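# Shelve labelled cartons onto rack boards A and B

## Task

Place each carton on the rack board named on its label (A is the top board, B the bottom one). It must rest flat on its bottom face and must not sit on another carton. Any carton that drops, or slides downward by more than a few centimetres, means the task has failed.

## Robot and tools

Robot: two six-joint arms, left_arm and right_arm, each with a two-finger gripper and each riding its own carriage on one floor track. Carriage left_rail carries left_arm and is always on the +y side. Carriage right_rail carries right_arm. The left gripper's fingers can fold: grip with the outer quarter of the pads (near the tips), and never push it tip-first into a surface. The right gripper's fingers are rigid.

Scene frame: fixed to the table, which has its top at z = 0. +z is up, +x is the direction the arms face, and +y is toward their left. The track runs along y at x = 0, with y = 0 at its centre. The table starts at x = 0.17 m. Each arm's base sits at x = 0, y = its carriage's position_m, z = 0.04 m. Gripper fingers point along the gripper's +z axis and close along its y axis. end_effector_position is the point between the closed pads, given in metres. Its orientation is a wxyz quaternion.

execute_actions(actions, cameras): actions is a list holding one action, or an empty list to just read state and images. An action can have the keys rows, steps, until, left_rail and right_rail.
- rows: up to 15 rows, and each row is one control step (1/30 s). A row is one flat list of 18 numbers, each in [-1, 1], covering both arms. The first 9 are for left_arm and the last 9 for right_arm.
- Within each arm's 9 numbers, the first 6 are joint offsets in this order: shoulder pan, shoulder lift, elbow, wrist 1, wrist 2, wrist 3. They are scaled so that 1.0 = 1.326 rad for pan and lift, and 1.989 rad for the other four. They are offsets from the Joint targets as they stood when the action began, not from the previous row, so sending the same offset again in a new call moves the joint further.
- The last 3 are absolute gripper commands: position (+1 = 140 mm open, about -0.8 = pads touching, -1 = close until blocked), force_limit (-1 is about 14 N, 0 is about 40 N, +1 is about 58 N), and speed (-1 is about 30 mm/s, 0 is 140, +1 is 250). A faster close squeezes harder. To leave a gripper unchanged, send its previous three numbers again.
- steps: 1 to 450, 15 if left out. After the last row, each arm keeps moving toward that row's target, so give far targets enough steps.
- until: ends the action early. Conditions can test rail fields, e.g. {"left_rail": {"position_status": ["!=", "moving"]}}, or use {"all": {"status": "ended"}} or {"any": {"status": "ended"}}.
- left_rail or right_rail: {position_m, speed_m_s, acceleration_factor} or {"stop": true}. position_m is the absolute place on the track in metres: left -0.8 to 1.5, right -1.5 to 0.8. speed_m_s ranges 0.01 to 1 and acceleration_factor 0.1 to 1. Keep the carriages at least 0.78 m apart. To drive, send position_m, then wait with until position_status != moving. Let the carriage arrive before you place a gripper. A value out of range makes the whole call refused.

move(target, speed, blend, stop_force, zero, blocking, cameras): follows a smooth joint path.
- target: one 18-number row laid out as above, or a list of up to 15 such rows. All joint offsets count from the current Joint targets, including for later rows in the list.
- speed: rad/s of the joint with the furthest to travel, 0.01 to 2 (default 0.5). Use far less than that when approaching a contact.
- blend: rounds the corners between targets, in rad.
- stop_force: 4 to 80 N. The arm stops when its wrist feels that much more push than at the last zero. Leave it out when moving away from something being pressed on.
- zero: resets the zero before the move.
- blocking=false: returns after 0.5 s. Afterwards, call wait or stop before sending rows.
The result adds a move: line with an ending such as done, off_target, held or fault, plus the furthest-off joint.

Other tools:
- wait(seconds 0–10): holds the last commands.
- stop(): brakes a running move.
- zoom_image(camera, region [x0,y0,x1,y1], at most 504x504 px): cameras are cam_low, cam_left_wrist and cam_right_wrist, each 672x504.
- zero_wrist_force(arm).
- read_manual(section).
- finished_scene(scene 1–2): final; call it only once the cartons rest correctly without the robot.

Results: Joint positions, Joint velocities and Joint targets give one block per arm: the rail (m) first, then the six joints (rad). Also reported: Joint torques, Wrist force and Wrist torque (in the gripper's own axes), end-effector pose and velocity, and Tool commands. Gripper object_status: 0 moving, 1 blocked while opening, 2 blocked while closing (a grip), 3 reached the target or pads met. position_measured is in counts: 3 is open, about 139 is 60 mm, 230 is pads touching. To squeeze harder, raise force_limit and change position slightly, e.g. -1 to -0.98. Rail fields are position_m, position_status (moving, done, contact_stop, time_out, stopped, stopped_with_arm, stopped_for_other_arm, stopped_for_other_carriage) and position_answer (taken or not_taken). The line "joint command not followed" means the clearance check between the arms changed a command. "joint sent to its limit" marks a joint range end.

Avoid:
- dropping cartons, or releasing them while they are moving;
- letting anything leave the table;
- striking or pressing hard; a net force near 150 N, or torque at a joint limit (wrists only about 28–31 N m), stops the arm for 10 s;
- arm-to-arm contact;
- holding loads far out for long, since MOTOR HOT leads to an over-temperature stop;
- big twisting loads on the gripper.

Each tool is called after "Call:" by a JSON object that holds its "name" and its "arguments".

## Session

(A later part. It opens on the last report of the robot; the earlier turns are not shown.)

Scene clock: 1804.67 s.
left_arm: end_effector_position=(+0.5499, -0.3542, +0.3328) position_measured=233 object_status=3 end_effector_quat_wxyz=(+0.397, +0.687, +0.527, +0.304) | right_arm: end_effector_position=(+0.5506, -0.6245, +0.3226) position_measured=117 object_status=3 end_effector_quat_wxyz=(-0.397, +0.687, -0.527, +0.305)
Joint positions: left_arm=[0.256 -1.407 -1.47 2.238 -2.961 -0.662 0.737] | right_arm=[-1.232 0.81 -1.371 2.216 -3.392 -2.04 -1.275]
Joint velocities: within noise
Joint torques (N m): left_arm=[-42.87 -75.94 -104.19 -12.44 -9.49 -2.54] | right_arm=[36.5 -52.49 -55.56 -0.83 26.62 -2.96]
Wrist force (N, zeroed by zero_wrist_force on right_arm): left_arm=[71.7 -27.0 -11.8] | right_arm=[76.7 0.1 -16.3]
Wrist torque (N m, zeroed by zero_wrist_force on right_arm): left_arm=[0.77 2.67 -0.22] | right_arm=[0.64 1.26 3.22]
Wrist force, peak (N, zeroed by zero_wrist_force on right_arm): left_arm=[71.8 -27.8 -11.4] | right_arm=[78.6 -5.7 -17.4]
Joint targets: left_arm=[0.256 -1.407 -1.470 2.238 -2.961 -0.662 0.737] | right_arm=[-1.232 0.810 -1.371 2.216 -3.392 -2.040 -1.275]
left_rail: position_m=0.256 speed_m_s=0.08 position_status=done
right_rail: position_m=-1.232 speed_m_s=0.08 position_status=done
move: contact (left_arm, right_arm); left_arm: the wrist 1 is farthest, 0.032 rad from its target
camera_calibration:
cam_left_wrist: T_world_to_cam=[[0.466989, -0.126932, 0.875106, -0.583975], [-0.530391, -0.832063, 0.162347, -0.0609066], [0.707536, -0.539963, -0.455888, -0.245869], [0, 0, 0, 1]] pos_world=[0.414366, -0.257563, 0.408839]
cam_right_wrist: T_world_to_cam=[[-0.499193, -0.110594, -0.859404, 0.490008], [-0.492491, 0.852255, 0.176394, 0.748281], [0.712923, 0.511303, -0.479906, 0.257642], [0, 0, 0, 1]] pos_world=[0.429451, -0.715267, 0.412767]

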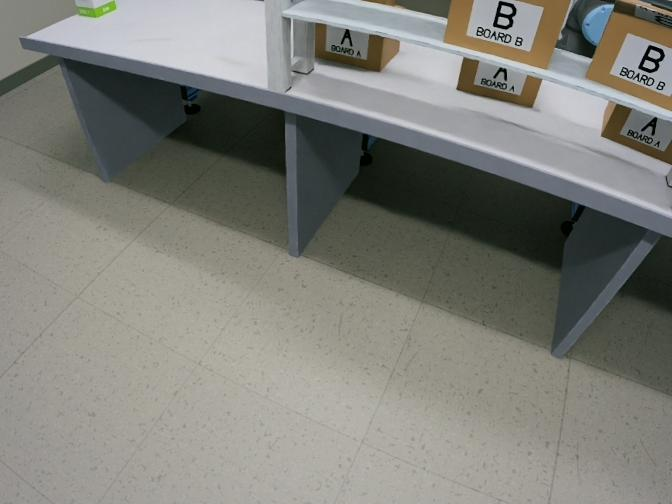

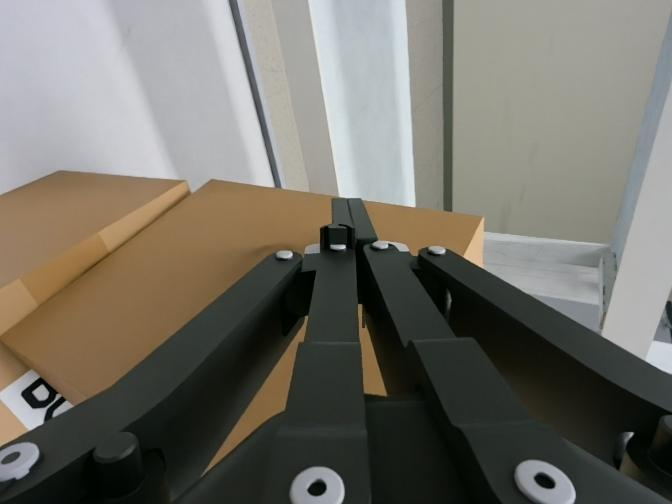

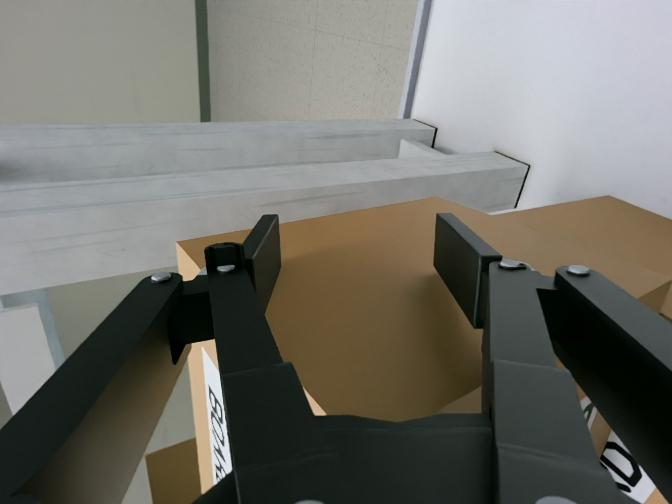

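Call:
{"name": "move", "arguments": {"target": [0,0.0115,0.0038,-0.0115,0,0,-1,0,0,0,0,0,0,0,0,0.1,1,0], "speed": 0.02, "stop_force": 16}}

Call:
{"name": "zoom_image", "arguments": {"camera": "cam_low", "region": [500, 0, 672, 190]}}

Scene clock: 1822.63 s.
left_arm: end_effector_position=(+0.5499, -0.3544, +0.3232) position_measured=233 object_status=3 end_effector_quat_wxyz=(+0.397, +0.687, +0.527, +0.304) | right_arm: end_effector_position=(+0.5506, -0.6245, +0.3226) position_measured=117 object_status=3 end_effector_quat_wxyz=(-0.397, +0.687, -0.527, +0.305)
Joint positions: left_arm=[0.256 -1.407 -1.455 2.245 -2.982 -0.662 0.737] | right_arm=[-1.232 0.81 -1.371 2.216 -3.392 -2.04 -1.275]
Joint velocities: within noise
Joint torques (N m): left_arm=[-43.79 -66.39 -90.49 -6.57 -8.82 -2.32] | right_arm=[36.28 -51.81 -50.81 -6.77 26.86 -2.74]
Wrist force (N, zeroed by zero_wrist_force on right_arm): left_arm=[68.7 -13.3 -12.6] | right_arm=[69.0 8.9 -12.7]
Wrist torque (N m, zeroed by zero_wrist_force on right_arm): left_arm=[0.37 2.51 -0.42] | right_arm=[0.34 1.07 2.80]
Wrist force, peak (N, zeroed by zero_wrist_force on right_arm): left_arm=[74.7 -25.0 -12.9] | right_arm=[77.3 0.0 -16.3]
Joint targets: left_arm=[0.256 -1.407 -1.455 2.245 -2.982 -0.662 0.737] | right_arm=[-1.232 0.810 -1.371 2.216 -3.392 -2.040 -1.275]
left_rail: position_m=0.256 speed_m_s=0.08 position_status=done
right_rail: position_m=-1.232 speed_m_s=0.08 position_status=done
move: contact (left_arm)
camera_calibration:
cam_left_wrist: T_world_to_cam=[[0.466968, -0.12681, 0.875134, -0.575591], [-0.530395, -0.83204, 0.162451, -0.0594861], [0.707546, -0.540026, -0.455796, -0.250382], [0, 0, 0, 1]] pos_world=[0.414389, -0.257698, 0.39926]
cam_right_wrist: T_world_to_cam=[[-0.499192, -0.110593, -0.859405, 0.490014], [-0.492491, 0.852255, 0.176394, 0.748249], [0.712924, 0.511304, -0.479905, 0.257623], [0, 0, 0, 1]] pos_world=[0.429451, -0.71523, 0.412768]

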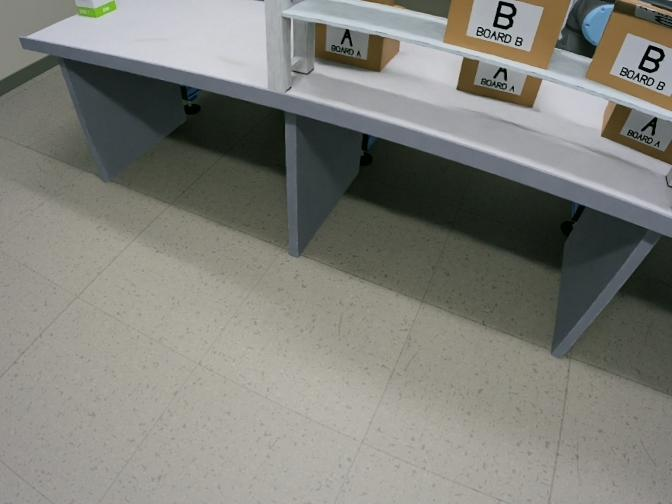

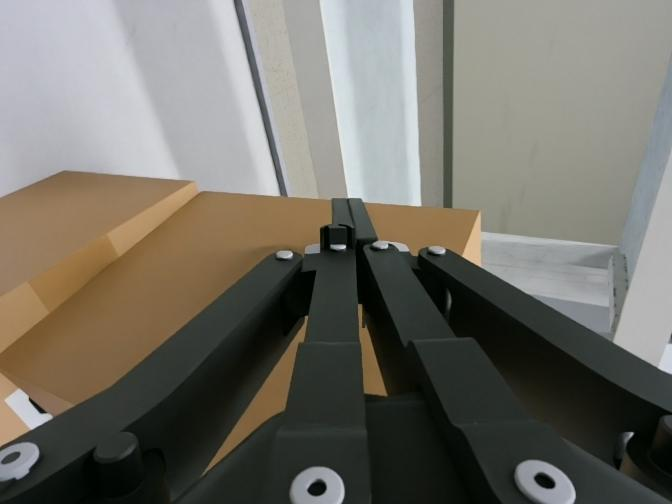

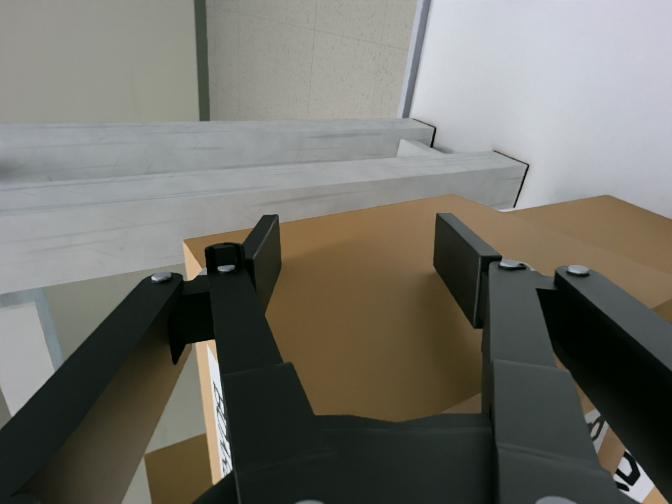

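Scaled by 2.653.

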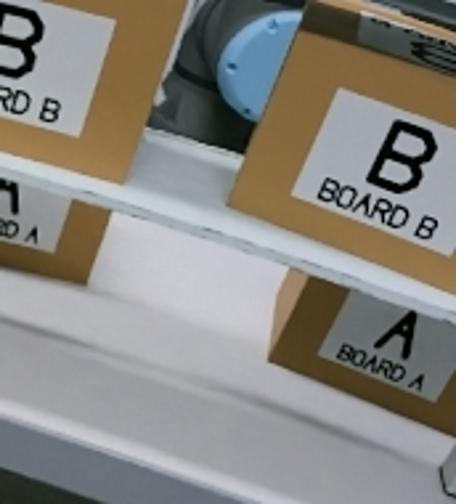

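Call:
{"name": "move", "arguments": {"target": [0,0.0115,0.0038,-0.0115,0,0,-1,0,0,0,0.0115,0.0035,-0.011,0,0,0.1,1,0], "speed": 0.02, "stop_force": 18}}

Scene clock: 1837.77 s.
left_arm: end_effector_position=(+0.5500, -0.3545, +0.3211) position_measured=233 object_status=3 end_effector_quat_wxyz=(+0.397, +0.687, +0.527, +0.304) | right_arm: end_effector_position=(+0.5516, -0.6276, +0.3153) position_measured=117 object_status=3 end_effector_quat_wxyz=(-0.395, +0.685, -0.529, +0.308)
Joint positions: left_arm=[0.256 -1.407 -1.452 2.246 -2.988 -0.662 0.737] | right_arm=[-1.232 0.809 -1.36 2.222 -3.409 -2.047 -1.275]
Joint velocities: within noise
Joint torques (N m): left_arm=[-43.85 -56.49 -57.31 -8.43 -8.81 2.13] | right_arm=[27.88 -53.75 -41.63 -5.25 6.16 0.26]
Wrist force (N, zeroed by zero_wrist_force on right_arm): left_arm=[54.0 2.9 -18.7] | right_arm=[46.3 7.1 -9.0]
Wrist torque (N m, zeroed by zero_wrist_force on right_arm): left_arm=[-0.05 1.82 -0.54] | right_arm=[0.22 0.75 1.91]
Wrist force, peak (N, zeroed by zero_wrist_force on right_arm): left_arm=[69.0 -13.1 -12.9] | right_arm=[81.4 -1.4 -18.6]
Joint targets: left_arm=[0.256 -1.407 -1.452 2.246 -2.988 -0.662 0.737] | right_arm=[-1.232 0.809 -1.360 2.222 -3.409 -2.047 -1.275]
Tool commands: left_gripper/position=-1.0 left_gripper/force_limit=+0.0 left_gripper/speed=+0.0 right_gripper/position=+0.098039 right_gripper/force_limit=+1.0 right_gripper/speed=+0.003922
TORQUE FAULT: the external load on joint 6 (wrist 2) of the right arm reached its load limit, and that arm stopped for 10 seconds. A torque fault puts only its own arm into a fault stop. That arm's remaining commands of this call were not run. Before the stop ended, the hold on joint 6 (wrist 2) of that arm was turned back by 0.4 degrees, the way its load pushed it. That arm's target is now where it stood when the stop ended, not its last command. That arm keeps its grip as last carried out and accepts commands again: back off and push less far. That arm stops again whenever a joint's load reaches its limit.
left_rail: position_m=0.256 speed_m_s=0.08 position_status=done
right_rail: position_m=-1.232 speed_m_s=0.08 position_status=done
move: fault (right_arm), contact (left_arm); left_arm: the wrist 1 is farthest, 0.017 rad from its target
camera_calibration:
cam_left_wrist: T_world_to_cam=[[0.466891, -0.126326, 0.875246, -0.573579], [-0.530407, -0.831952, 0.162863, -0.0593103], [0.707588, -0.540276, -0.455435, -0.25164], [0, 0, 0, 1]] pos_world=[0.414398, -0.257757, 0.397076]
cam_right_wrist: T_world_to_cam=[[-0.497583, -0.109986, -0.860415, 0.483754], [-0.486899, 0.856334, 0.172112, 0.753494], [0.717873, 0.504575, -0.479649, 0.24798], [0, 0, 0, 1]] pos_world=[0.429565, -0.71716, 0.405488]

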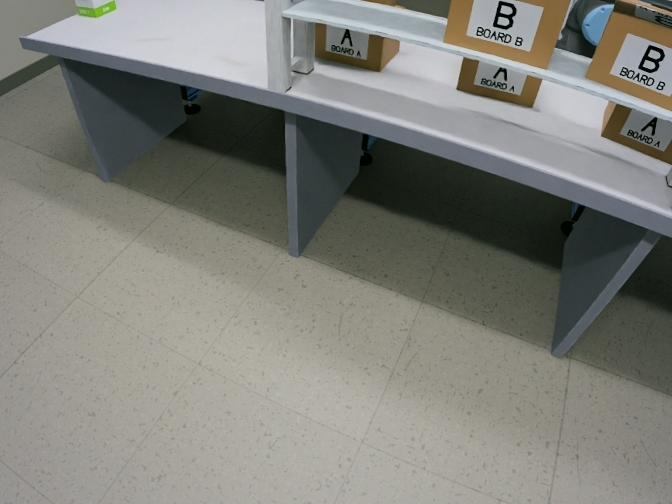

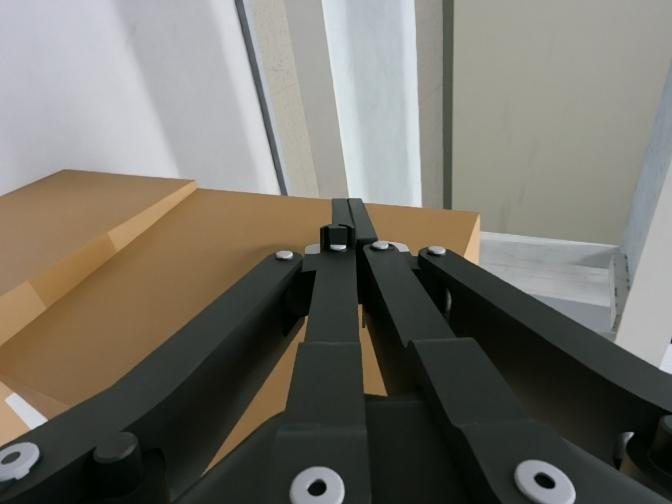

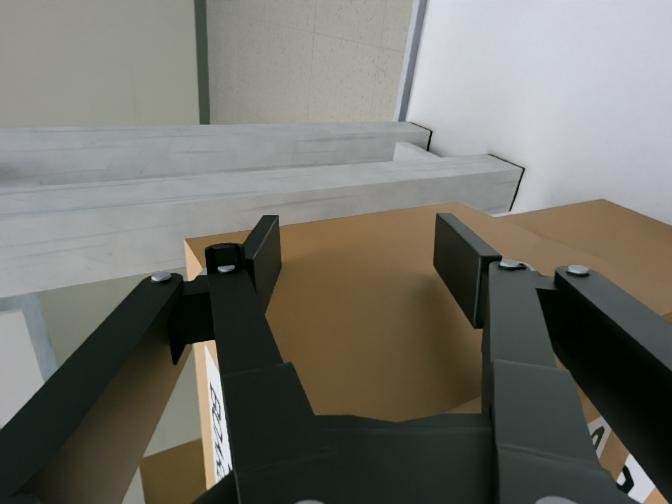

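Call:
{"name": "execute_actions", "arguments": {"actions": [{"left_rail":{"position_m":0.2572,"speed_m_s":0.02,"acceleration_factor":0.1},"right_rail":{"position_m":-1.2328,"speed_m_s":0.02,"acceleration_factor":0.1},"steps":60,"until":{"all":{"status":"ended"}}}], "cameras": ["cam_left_wrist"]}}

Call:
{"name": "move", "arguments": {"target": [0,0.0115,0.0038,-0.0115,0,0,-1,0,0,0,0.0115,0.0035,-0.011,0,0,0.1,1,0], "speed": 0.02, "stop_force": 18, "cameras": ["cam_left_wrist","cam_right_wrist"]}}

Scene clock: 1843.70 s.
left_arm: end_effector_position=(+0.5500, -0.3538, +0.3211) position_measured=233 object_status=3 end_effector_quat_wxyz=(+0.397, +0.687, +0.527, +0.304) | right_arm: end_effector_position=(+0.5516, -0.6283, +0.3153) position_measured=117 object_status=3 end_effector_quat_wxyz=(-0.395, +0.685, -0.529, +0.308)
Joint positions: left_arm=[0.257 -1.407 -1.452 2.246 -2.988 -0.662 0.737] | right_arm=[-1.233 0.809 -1.36 2.222 -3.409 -2.047 -1.275]
Joint velocities: within noise
Joint torques (N m): left_arm=[-39.67 -55.42 -56.04 -10.52 -9.03 1.86] | right_arm=[31.59 -56.56 -49.89 -5.09 15.39 -4.05]
Wrist force (N, zeroed by zero_wrist_force on right_arm): left_arm=[40.5 4.5 -13.3] | right_arm=[35.4 5.5 -5.9]
Wrist torque (N m, zeroed by zero_wrist_force on right_arm): left_arm=[-0.15 1.50 -0.53] | right_arm=[0.21 0.56 1.46]
Wrist force, peak (N, zeroed by zero_wrist_force on right_arm): left_arm=[53.8 3.1 -18.5] | right_arm=[46.2 7.1 -9.1]
Joint targets: left_arm=[0.257 -1.407 -1.452 2.246 -2.988 -0.662 0.737] | right_arm=[-1.233 0.809 -1.360 2.222 -3.409 -2.047 -1.275]
Tool commands: left_gripper/position=-1.0 left_gripper/force_limit=+0.0 left_gripper/speed=+0.0 right_gripper/position=+0.098039 right_gripper/force_limit=+1.0 right_gripper/speed=+0.003922
left_rail: position_m=0.257 speed_m_s=0.02 position_status=done
right_rail: position_m=-1.233 speed_m_s=0.02 position_status=done
camera_calibration:
cam_left_wrist: T_world_to_cam=[[0.466889, -0.126333, 0.875246, -0.573491], [-0.53042, -0.831944, 0.162862, -0.0587456], [0.70758, -0.540286, -0.455435, -0.25127], [0, 0, 0, 1]] pos_world=[0.41439, -0.257082, 0.397076]
Images, in order (width x height): cam_left_wrist 672x504.

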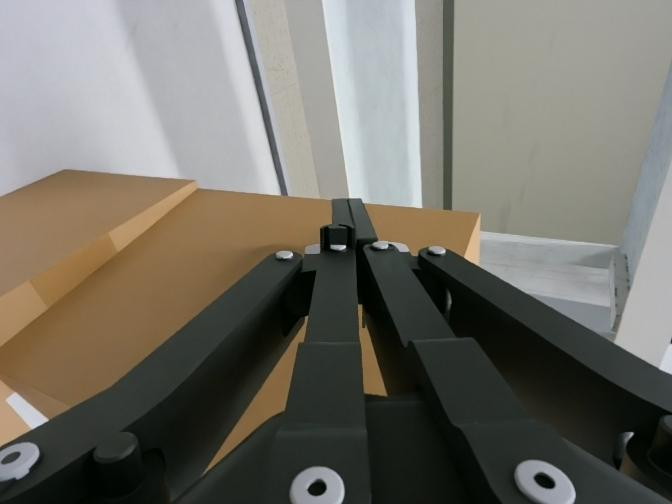

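Scene clock: 1845.73 s.
left_arm: end_effector_position=(+0.5499, -0.3536, +0.3109) position_measured=233 object_status=3 end_effector_quat_wxyz=(+0.397, +0.687, +0.527, +0.304) | right_arm: end_effector_position=(+0.5516, -0.6284, +0.3133) position_measured=117 object_status=3 end_effector_quat_wxyz=(-0.395, +0.685, -0.529, +0.308)
Joint positions: left_arm=[0.257 -1.407 -1.437 2.254 -3.01 -0.662 0.737] | right_arm=[-1.233 0.809 -1.356 2.223 -3.414 -2.047 -1.275]
Joint velocities: within noise
Joint torques (N m): left_arm=[-26.12 -7.59 -33.7 -5.88 -8.75 1.6] | right_arm=[27.17 -53.55 -38.75 1 9.82 -3.83]
Wrist force (N, zeroed by zero_wrist_force on right_arm): left_arm=[38.7 15.8 -27.4] | right_arm=[34.7 -8.4 -12.9]
Wrist torque (N m, zeroed by zero_wrist_force on right_arm): left_arm=[-0.48 1.13 -0.64] | right_arm=[0.83 0.48 1.63]
Wrist force, peak (N, zeroed by zero_wrist_force on right_arm): left_arm=[42.0 16.7 -26.8] | right_arm=[36.0 -12.0 -16.5]
Joint targets: left_arm=[0.257 -1.407 -1.437 2.254 -3.010 -0.662 0.737] | right_arm=[-1.233 0.809 -1.356 2.223 -3.414 -2.047 -1.275]
left_rail: position_m=0.257 speed_m_s=0.02 position_status=done
right_rail: position_m=-1.233 speed_m_s=0.02 position_status=done
move: contact (right_arm); right_arm: the wrist 1 is farthest, 0.017 rad from its target
camera_calibration:
cam_left_wrist: T_world_to_cam=[[0.466881, -0.126285, 0.875257, -0.564515], [-0.530421, -0.831935, 0.162903, -0.0569585], [0.707585, -0.540311, -0.455399, -0.255827], [0, 0, 0, 1]] pos_world=[0.414368, -0.256901, 0.386871]
cam_right_wrist: T_world_to_cam=[[-0.497323, -0.10971, -0.860601, 0.482023], [-0.487057, 0.856204, 0.172311, 0.754425], [0.717946, 0.504855, -0.479244, 0.247468], [0, 0, 0, 1]] pos_world=[0.4295, -0.717995, 0.403431]
Images, in order (width x height): cam_left_wrist 672x504, cam_right_wrist 672x504.

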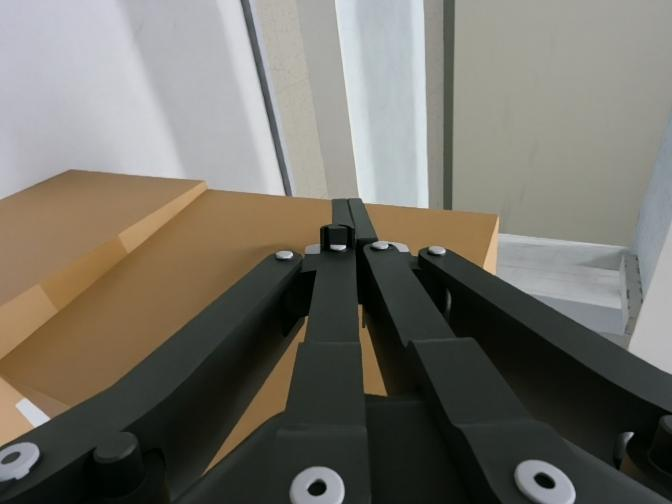

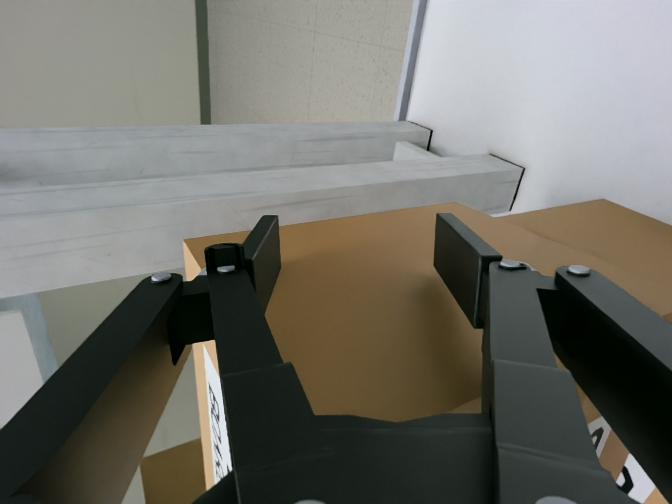

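Call:
{"name": "move", "arguments": {"target": [0,0.0138,0.0042,-0.0132,0,0,-1,0,0,0,0.0148,0.0043,-0.0138,0,0,0.1,1,0], "speed": 0.02, "stop_force": 28, "cameras": ["cam_left_wrist","cam_right_wrist"]}}

Scene clock: 1861.33 s.
left_arm: end_effector_position=(+0.5499, -0.3534, +0.2989) position_measured=233 object_status=3 end_effector_quat_wxyz=(+0.397, +0.687, +0.527, +0.304) | right_arm: end_effector_position=(+0.5511, -0.6289, +0.3002) position_measured=117 object_status=3 end_effector_quat_wxyz=(-0.395, +0.685, -0.529, +0.308)
Joint positions: left_arm=[0.257 -1.407 -1.418 2.262 -3.037 -0.662 0.737] | right_arm=[-1.233 0.809 -1.337 2.232 -3.441 -2.047 -1.275]
Joint velocities: within noise
Joint torques (N m): left_arm=[-9.84 -9.94 -32.01 -5.88 -9.2 1.78] | right_arm=[27.29 -23.14 -18.98 -1.5 9.87 -4.09]
Wrist force (N, zeroed by zero_wrist_force on right_arm): left_arm=[35.8 15.4 -26.1] | right_arm=[34.1 -15.9 -16.5]
Wrist torque (N m, zeroed by zero_wrist_force on right_arm): left_arm=[-0.49 1.01 -0.62] | right_arm=[1.06 0.38 1.64]
Wrist force, peak (N, zeroed by zero_wrist_force on right_arm): left_arm=[41.0 16.6 -30.1] | right_arm=[39.2 -11.4 -24.7]
Joint targets: left_arm=[0.257 -1.407 -1.418 2.262 -3.037 -0.662 0.737] | right_arm=[-1.233 0.809 -1.337 2.232 -3.441 -2.047 -1.275]
left_rail: position_m=0.257 speed_m_s=0.02 position_status=done
right_rail: position_m=-1.233 speed_m_s=0.02 position_status=done
move: done
camera_calibration:
cam_left_wrist: T_world_to_cam=[[0.466936, -0.126602, 0.875182, -0.554143], [-0.530399, -0.832003, 0.162628, -0.05482], [0.707565, -0.540132, -0.455642, -0.261004], [0, 0, 0, 1]] pos_world=[0.41435, -0.256743, 0.374967]
cam_right_wrist: T_world_to_cam=[[-0.497752, -0.11016, -0.860295, 0.470248], [-0.486971, 0.856294, 0.172106, 0.756976], [0.717706, 0.504605, -0.479867, 0.241975], [0, 0, 0, 1]] pos_world=[0.429025, -0.718492, 0.390387]
Images, in order (width x height): cam_left_wrist 672x504, cam_right_wrist 672x504.

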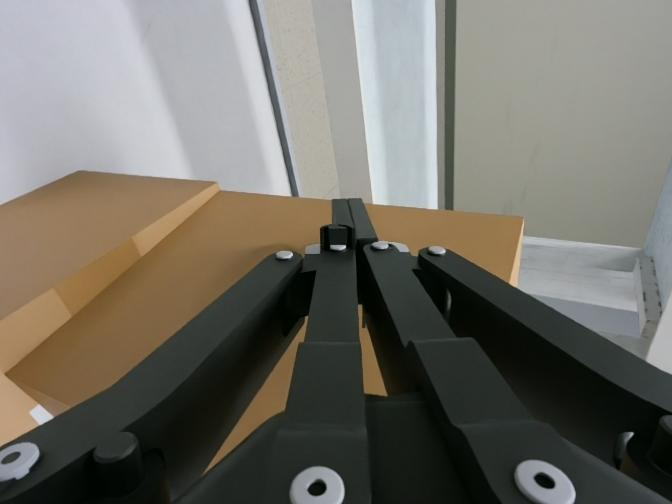

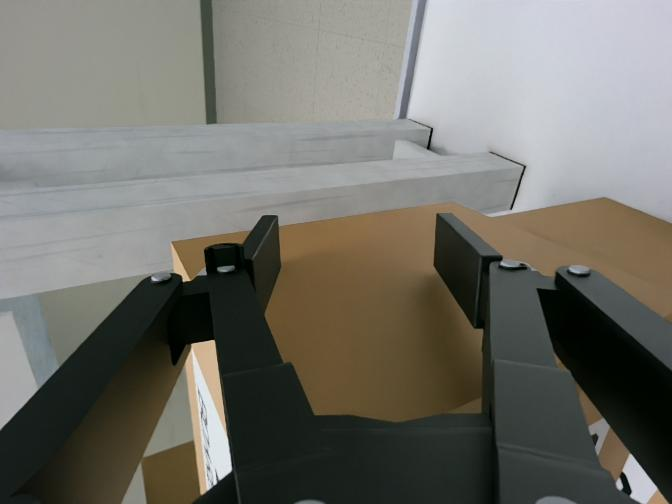

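Call:
{"name": "zoom_image", "arguments": {"camera": "cam_left_wrist", "region": [380, 170, 672, 400]}}

Call:
{"name": "zoom_image", "arguments": {"camera": "cam_right_wrist", "region": [0, 180, 330, 504]}}

Call:
{"name": "zoom_image", "arguments": {"camera": "cam_left_wrist", "region": [0, 150, 340, 470]}}

Scaled by 1.726.

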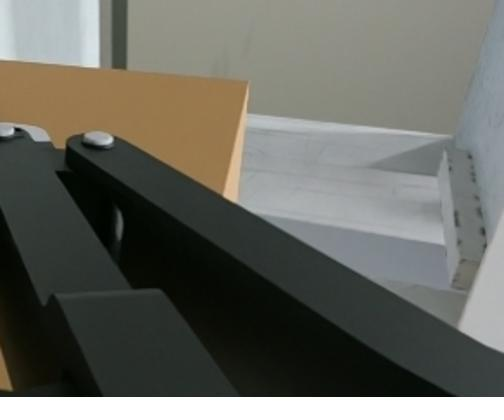

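Scaled by 1.527.

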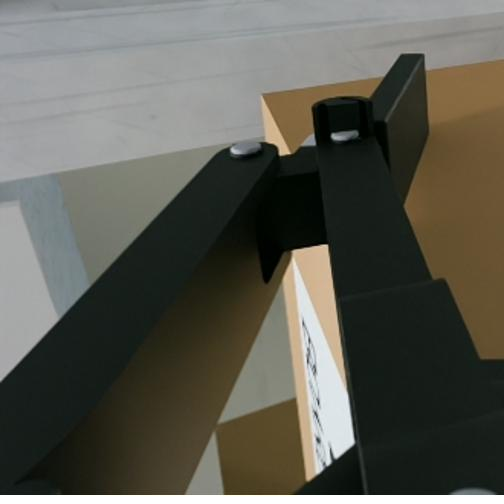

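Scaled by 1.482.

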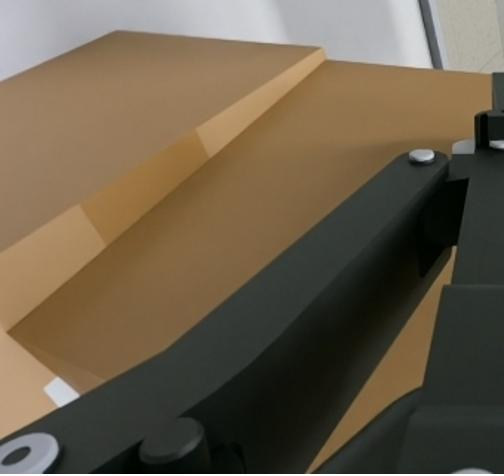

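Call:
{"name": "execute_actions", "arguments": {"actions": [{"left_rail":{"position_m":0.2772,"speed_m_s":0.03,"acceleration_factor":0.1},"right_rail":{"position_m":-1.2528,"speed_m_s":0.03,"acceleration_factor":0.1},"steps":90,"until":{"all":{"status":"ended"}}}]}}

Call:
{"name": "zoom_image", "arguments": {"camera": "cam_left_wrist", "region": [0, 150, 340, 470]}}

Scene clock: 1884.10 s.
left_arm: end_effector_position=(+0.5499, -0.3335, +0.2989) position_measured=233 object_status=3 end_effector_quat_wxyz=(+0.397, +0.687, +0.527, +0.304) | right_arm: end_effector_position=(+0.5510, -0.6489, +0.3002) position_measured=117 object_status=3 end_effector_quat_wxyz=(-0.395, +0.685, -0.529, +0.308)
Joint positions: left_arm=[0.277 -1.407 -1.418 2.262 -3.037 -0.662 0.737] | right_arm=[-1.253 0.809 -1.337 2.232 -3.441 -2.047 -1.275]
Joint velocities: within noise
Joint torques (N m): left_arm=[-9.6 -74.02 -33.99 -2.23 4.68 1.89] | right_arm=[-14.59 -68.89 -38.07 -9.22 -3.84 1.18]
Wrist force (N, zeroed by zero_wrist_force on right_arm): left_arm=[0.2 -0.2 -0.1] | right_arm=[-3.8 -3.5 -3.3]
Wrist torque (N m, zeroed by zero_wrist_force on right_arm): left_arm=[0.06 0.00 -0.26] | right_arm=[-0.78 0.90 0.09]
Wrist force, peak (N, zeroed by zero_wrist_force on right_arm): left_arm=[36.2 15.6 -26.1] | right_arm=[34.1 -15.3 -16.7]
Joint targets: left_arm=[0.277 -1.407 -1.418 2.262 -3.037 -0.662 0.737] | right_arm=[-1.253 0.809 -1.337 2.232 -3.441 -2.047 -1.275]
Tool commands: left_gripper/position=-1.0 left_gripper/force_limit=+0.0 left_gripper/speed=+0.0 right_gripper/position=+0.1 right_gripper/force_limit=+1.0 right_gripper/speed=+0.0
left_rail: position_m=0.277 speed_m_s=0.03 position_status=done
right_rail: position_m=-1.253 speed_m_s=0.03 position_status=done
camera_calibration:
cam_left_wrist: T_world_to_cam=[[0.466942, -0.126644, 0.875172, -0.551602], [-0.530397, -0.832011, 0.162592, -0.0382026], [0.707562, -0.54011, -0.455673, -0.250222], [0, 0, 0, 1]] pos_world=[0.414351, -0.236789, 0.374939]
cam_right_wrist: T_world_to_cam=[[-0.497754, -0.110175, -0.860292, 0.468034], [-0.486987, 0.856285, 0.172103, 0.774063], [0.717694, 0.504616, -0.479873, 0.252066], [0, 0, 0, 1]] pos_world=[0.429018, -0.73845, 0.390387]

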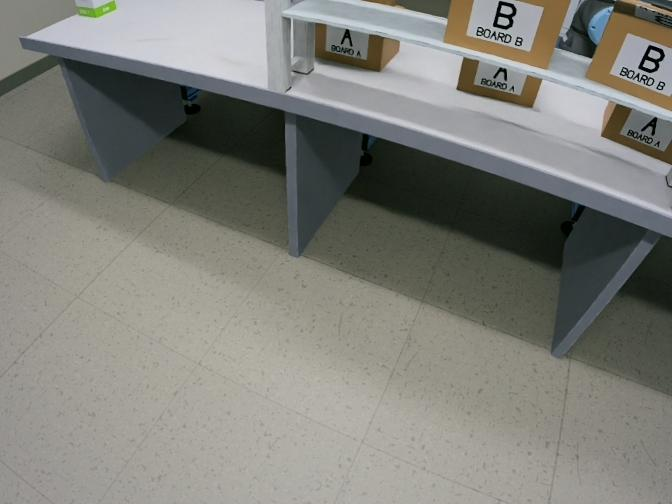

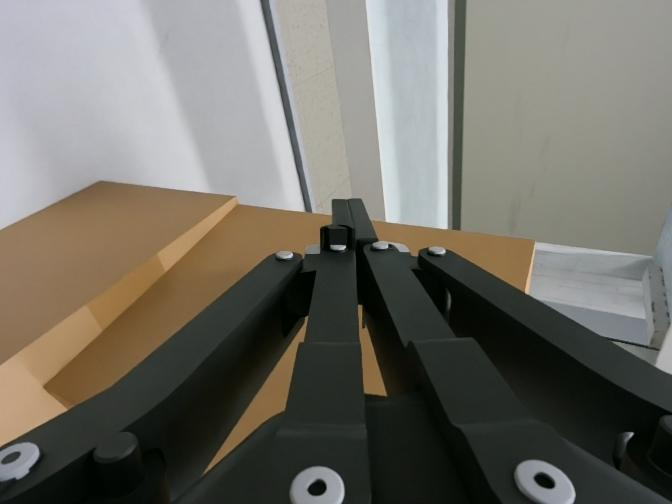

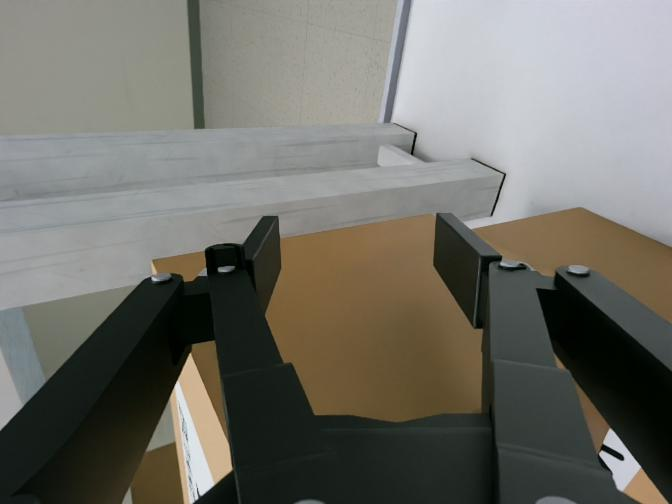

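Scaled by 1.482.

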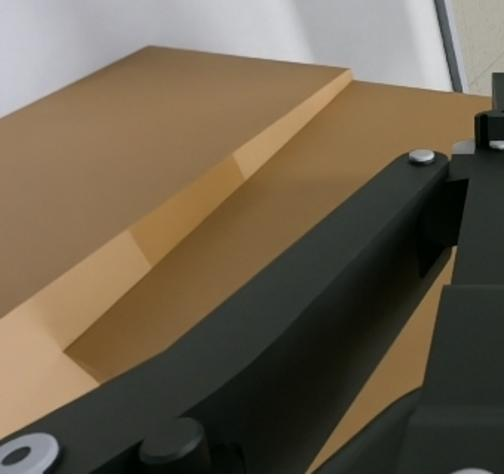

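Call:
{"name": "move", "arguments": {"target": [-0.1102,-0.0719,0.0281,0.1074,0.0378,-0.1079,-1,0,0,0.0838,-0.0431,0.0309,0.0157,-0.0458,0.0366,0.1,1,0], "speed": 0.1}}

Call:
{"name": "zoom_image", "arguments": {"camera": "cam_right_wrist", "region": [0, 180, 330, 504]}}

Scene clock: 1907.17 s.
left_arm: end_effector_position=(+0.4689, -0.3355, +0.3026) position_measured=233 object_status=3 end_effector_quat_wxyz=(+0.397, +0.687, +0.527, +0.304) | right_arm: end_effector_position=(+0.4710, -0.6487, +0.3037) position_measured=117 object_status=3 end_effector_quat_wxyz=(-0.395, +0.685, -0.528, +0.308)
Joint positions: left_arm=[0.277 -1.553 -1.514 2.318 -2.823 -0.587 0.523] | right_arm=[-1.253 0.92 -1.394 2.293 -3.41 -2.138 -1.202]
Joint velocities: within noise
Joint torques (N m): left_arm=[-17.56 -65.42 -27.19 -0.67 6.04 -2.73] | right_arm=[10.83 -62.77 -22.11 -0.67 -4.26 2.71]
Wrist force (N, zeroed by zero_wrist_force on right_arm): left_arm=[0.3 -0.2 -0.5] | right_arm=[-4.4 -3.6 -2.5]
Wrist torque (N m, zeroed by zero_wrist_force on right_arm): left_arm=[0.05 0.00 -0.27] | right_arm=[-0.79 0.97 0.04]
Wrist force, peak (N, zeroed by zero_wrist_force on right_arm): left_arm=[0.0 -0.3 -0.8] | right_arm=[-4.3 -3.7 -3.4]
Joint targets: left_arm=[0.277 -1.553 -1.514 2.318 -2.823 -0.587 0.522] | right_arm=[-1.253 0.920 -1.394 2.293 -3.410 -2.138 -1.202]
left_rail: position_m=0.277 speed_m_s=0.03 position_status=done
right_rail: position_m=-1.253 speed_m_s=0.03 position_status=done
move: done
camera_calibration:
cam_left_wrist: T_world_to_cam=[[0.466536, -0.126469, 0.875414, -0.517057], [-0.530586, -0.831892, 0.162585, -0.0833486], [0.707688, -0.540335, -0.45521, -0.192621], [0, 0, 0, 1]] pos_world=[0.333318, -0.238809, 0.378507]
cam_right_wrist: T_world_to_cam=[[-0.496753, -0.110237, -0.860863, 0.430886], [-0.487442, 0.856118, 0.171645, 0.734599], [0.718079, 0.504885, -0.479013, 0.310803], [0, 0, 0, 1]] pos_world=[0.348937, -0.738325, 0.393723]

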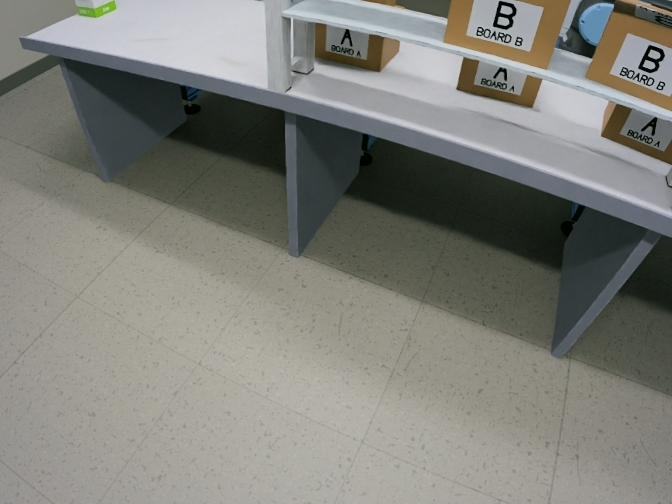

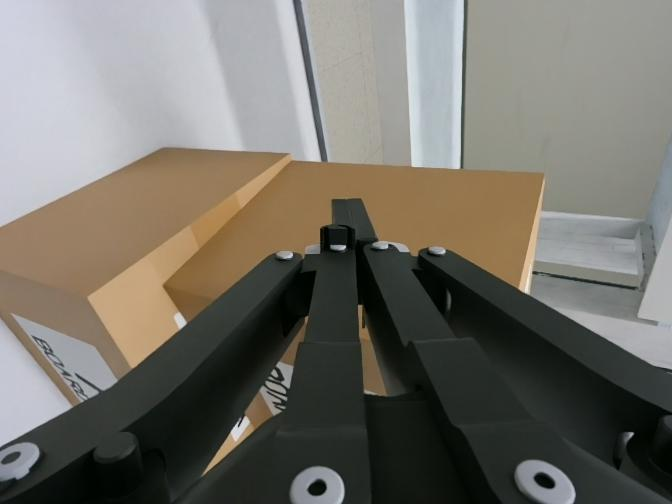

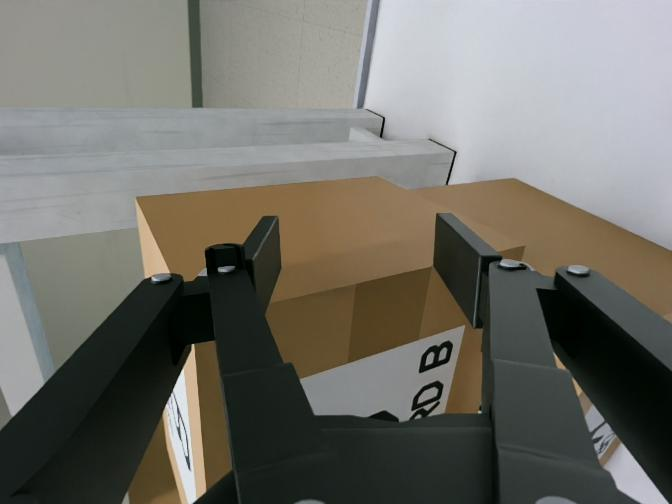

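Scaled by 1.527.

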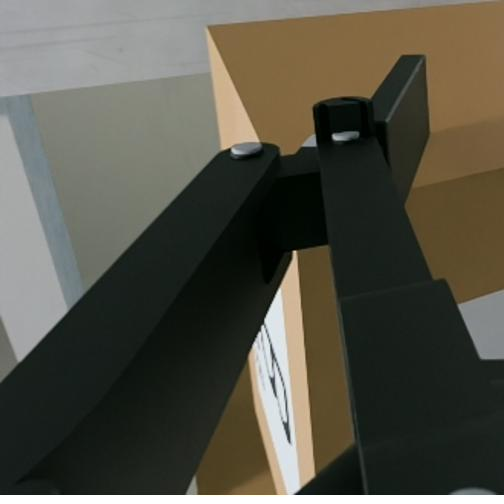

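Call:
{"name": "move", "arguments": {"target": [0.0938,0.1332,0.0036,-0.1675,-0.0316,0.0927,-1,0,0,-0.0748,0.1145,-0.0062,-0.0866,0.0483,-0.033,0.1,1,0], "speed": 0.12, "stop_force": 14, "cameras": ["cam_left_wrist","cam_right_wrist"]}}

Call:
{"name": "zero_wrist_force", "arguments": {"arm": "right_arm"}}

Call:
{"name": "execute_actions", "arguments": {"actions": [{"left_rail":{"position_m":0.258,"speed_m_s":0.03,"acceleration_factor":0.1},"right_rail":{"position_m":-1.2445,"speed_m_s":0.03,"acceleration_factor":0.1},"steps":90,"until":{"all":{"status":"ended"}}}], "cameras": []}}

Call:
{"name": "move", "arguments": {"target": [-0.0008,0.0297,-0.0261,0.0072,0.0003,-0.0009,-1,0,0,0.0301,0.0266,-0.0305,0.0203,-0.0161,0.014,0.1,1,0], "speed": 0.03, "stop_force": 10, "cameras": ["cam_left_wrist","cam_right_wrist"]}}

Scene clock: 1952.53 s.
left_arm: end_effector_position=(+0.5361, -0.3242, +0.2365) position_measured=233 object_status=3 end_effector_quat_wxyz=(+0.397, +0.687, +0.527, +0.304) | right_arm: end_effector_position=(+0.5349, -0.6497, +0.2361) position_measured=117 object_status=3 end_effector_quat_wxyz=(-0.397, +0.688, -0.526, +0.302)
Joint positions: left_arm=[0.277 -1.428 -1.337 2.325 -3.156 -0.65 0.707] | right_arm=[-1.253 0.821 -1.242 2.281 -3.582 -2.042 -1.267]
Joint velocities: within noise
Joint torques (N m): left_arm=[12.83 -32.62 -21.1 -8.41 -0.91 3.08] | right_arm=[-15.86 -48.46 -31.65 -9.9 2.39 -2.55]
Wrist force (N, zeroed by zero_wrist_force on right_arm): left_arm=[0.1 -0.3 -0.5] | right_arm=[-4.0 -4.0 -2.9]
Wrist torque (N m, zeroed by zero_wrist_force on right_arm): left_arm=[0.03 0.04 -0.26] | right_arm=[-0.89 0.94 0.07]
Wrist force, peak (N, zeroed by zero_wrist_force on right_arm): left_arm=[0.0 -0.2 -0.9] | right_arm=[-4.8 -3.8 -3.6]
Joint targets: left_arm=[0.277 -1.428 -1.337 2.325 -3.156 -0.650 0.707] | right_arm=[-1.253 0.821 -1.242 2.281 -3.582 -2.042 -1.267]
left_rail: position_m=0.277 speed_m_s=0.03 position_status=done
right_rail: position_m=-1.253 speed_m_s=0.03 position_status=done
move: done
camera_calibration:
cam_left_wrist: T_world_to_cam=[[0.467493, -0.127068, 0.874816, -0.489732], [-0.529946, -0.832356, 0.162297, -0.0279488], [0.707536, -0.539478, -0.45646, -0.263417], [0, 0, 0, 1]] pos_world=[0.400512, -0.2276, 0.312722]
cam_right_wrist: T_world_to_cam=[[-0.501124, -0.111325, -0.858185, 0.405379], [-0.496625, 0.849128, 0.179846, 0.776634], [0.708688, 0.516321, -0.480806, 0.245995], [0, 0, 0, 1]] pos_world=[0.414508, -0.741346, 0.326491]
Images, in order (width x height): cam_left_wrist 672x504, cam_right_wrist 672x504.

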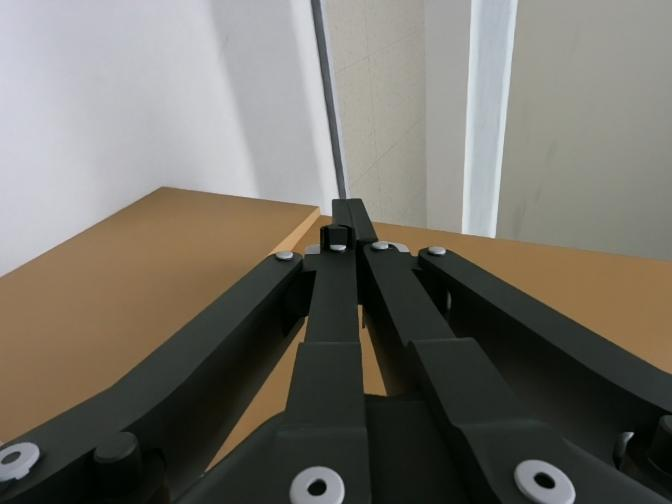

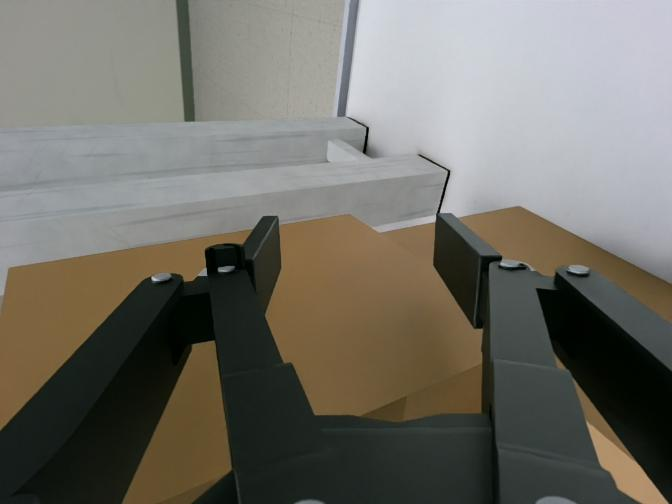

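Wrist force sensor zeroed.

Scene clock: 1953.83 s.
left_arm: end_effector_position=(+0.5361, -0.3433, +0.2365) position_measured=233 object_status=3 end_effector_quat_wxyz=(+0.397, +0.687, +0.527, +0.304) | right_arm: end_effector_position=(+0.5349, -0.6414, +0.2361) position_measured=117 object_status=3 end_effector_quat_wxyz=(-0.397, +0.688, -0.526, +0.302)
Joint positions: left_arm=[0.258 -1.428 -1.337 2.325 -3.156 -0.65 0.707] | right_arm=[-1.244 0.821 -1.242 2.281 -3.582 -2.042 -1.267]
Joint velocities: within noise
Joint torques (N m): left_arm=[6.8 -36.07 -25.09 -8.17 -0.52 2.52] | right_arm=[-14.4 -49.65 -28.86 -9.57 2.61 -2.57]
Wrist force (N, zeroed by zero_wrist_force on right_arm): left_arm=[0.0 -0.1 -0.2] | right_arm=[-0.1 0.2 -0.1]
Wrist torque (N m, zeroed by zero_wrist_force on right_arm): left_arm=[0.07 0.06 -0.25] | right_arm=[0.05 0.02 0.00]
Wrist force, peak (N, zeroed by zero_wrist_force on right_arm): left_arm=[0.5 -0.3 -0.5] | right_arm=[0.4 0.3 -0.1]
Joint targets: left_arm=[0.258 -1.428 -1.337 2.325 -3.156 -0.650 0.707] | right_arm=[-1.244 0.821 -1.242 2.281 -3.582 -2.042 -1.267]
Tool commands: left_gripper/position=-1.0 left_gripper/force_limit=+0.0 left_gripper/speed=+0.0 right_gripper/position=+0.1 right_gripper/force_limit=+1.0 right_gripper/speed=+0.0
left_rail: position_m=0.258 speed_m_s=0.03 position_status=done
right_rail: position_m=-1.244 speed_m_s=0.03 position_status=done
No camera images: "cameras" was empty.

Scene clock: 1955.53 s.
left_arm: end_effector_position=(+0.5367, -0.3487, +0.2361) position_measured=233 object_status=3 end_effector_quat_wxyz=(+0.396, +0.687, +0.527, +0.304) | right_arm: end_effector_position=(+0.5353, -0.6328, +0.2357) position_measured=117 object_status=3 end_effector_quat_wxyz=(-0.397, +0.688, -0.527, +0.302)
Joint positions: left_arm=[0.258 -1.429 -1.33 2.316 -3.154 -0.65 0.707] | right_arm=[-1.244 0.831 -1.233 2.266 -3.572 -2.05 -1.261]
Joint velocities: within noise
Joint torques (N m): left_arm=[-0.27 -74.05 -22.58 -8.29 -1.51 2.11] | right_arm=[-10.32 -75.18 -21.07 -10.72 4.18 -0.86]
Wrist force (N, zeroed by zero_wrist_force on right_arm): left_arm=[3.6 0.5 -1.6] | right_arm=[5.8 1.7 1.6]
Wrist torque (N m, zeroed by zero_wrist_force on right_arm): left_arm=[-0.02 0.21 -0.29] | right_arm=[-0.03 0.19 0.23]
Wrist force, peak (N, zeroed by zero_wrist_force on right_arm): left_arm=[8.9 -0.8 -6.6] | right_arm=[12.9 4.0 -1.0]
Joint targets: left_arm=[0.258 -1.429 -1.330 2.316 -3.154 -0.650 0.707] | right_arm=[-1.244 0.831 -1.233 2.266 -3.572 -2.050 -1.261]
left_rail: position_m=0.258 speed_m_s=0.03 position_status=done
right_rail: position_m=-1.244 speed_m_s=0.03 position_status=done
move: contact (left_arm, right_arm); left_arm: the elbow is farthest, 0.043 rad from its target; right_arm: the elbow is farthest, 0.046 rad from its target
camera_calibration:
cam_left_wrist: T_world_to_cam=[[0.467587, -0.127207, 0.874746, -0.492888], [-0.529928, -0.832383, 0.162221, -0.0479753], [0.707488, -0.539405, -0.456621, -0.277247], [0, 0, 0, 1]] pos_world=[0.401193, -0.252181, 0.312338]
cam_right_wrist: T_world_to_cam=[[-0.501855, -0.111302, -0.85776, 0.407401], [-0.496354, 0.849209, 0.180212, 0.762389], [0.70836, 0.516193, -0.481426, 0.237017], [0, 0, 0, 1]] pos_world=[0.414978, -0.724429, 0.326167]
Images, in order (width x height): cam_left_wrist 672x504, cam_right_wrist 672x504.

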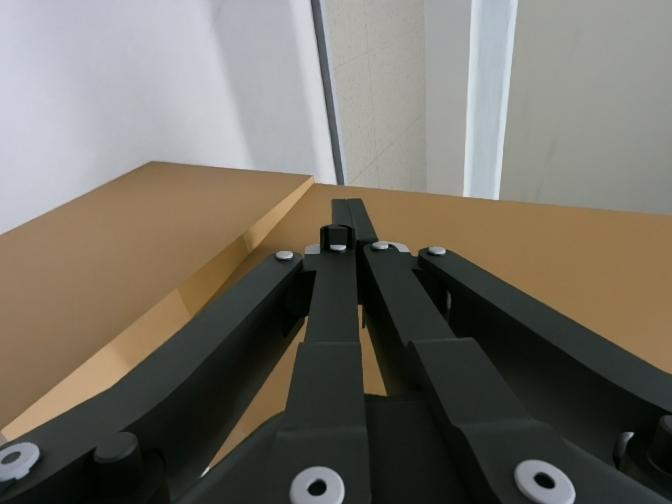

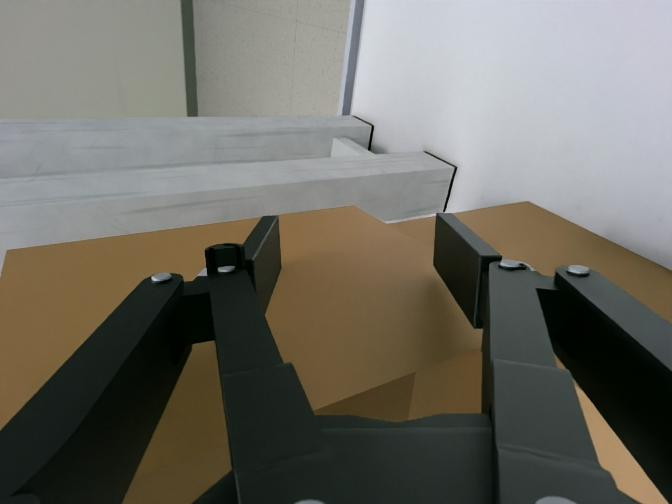

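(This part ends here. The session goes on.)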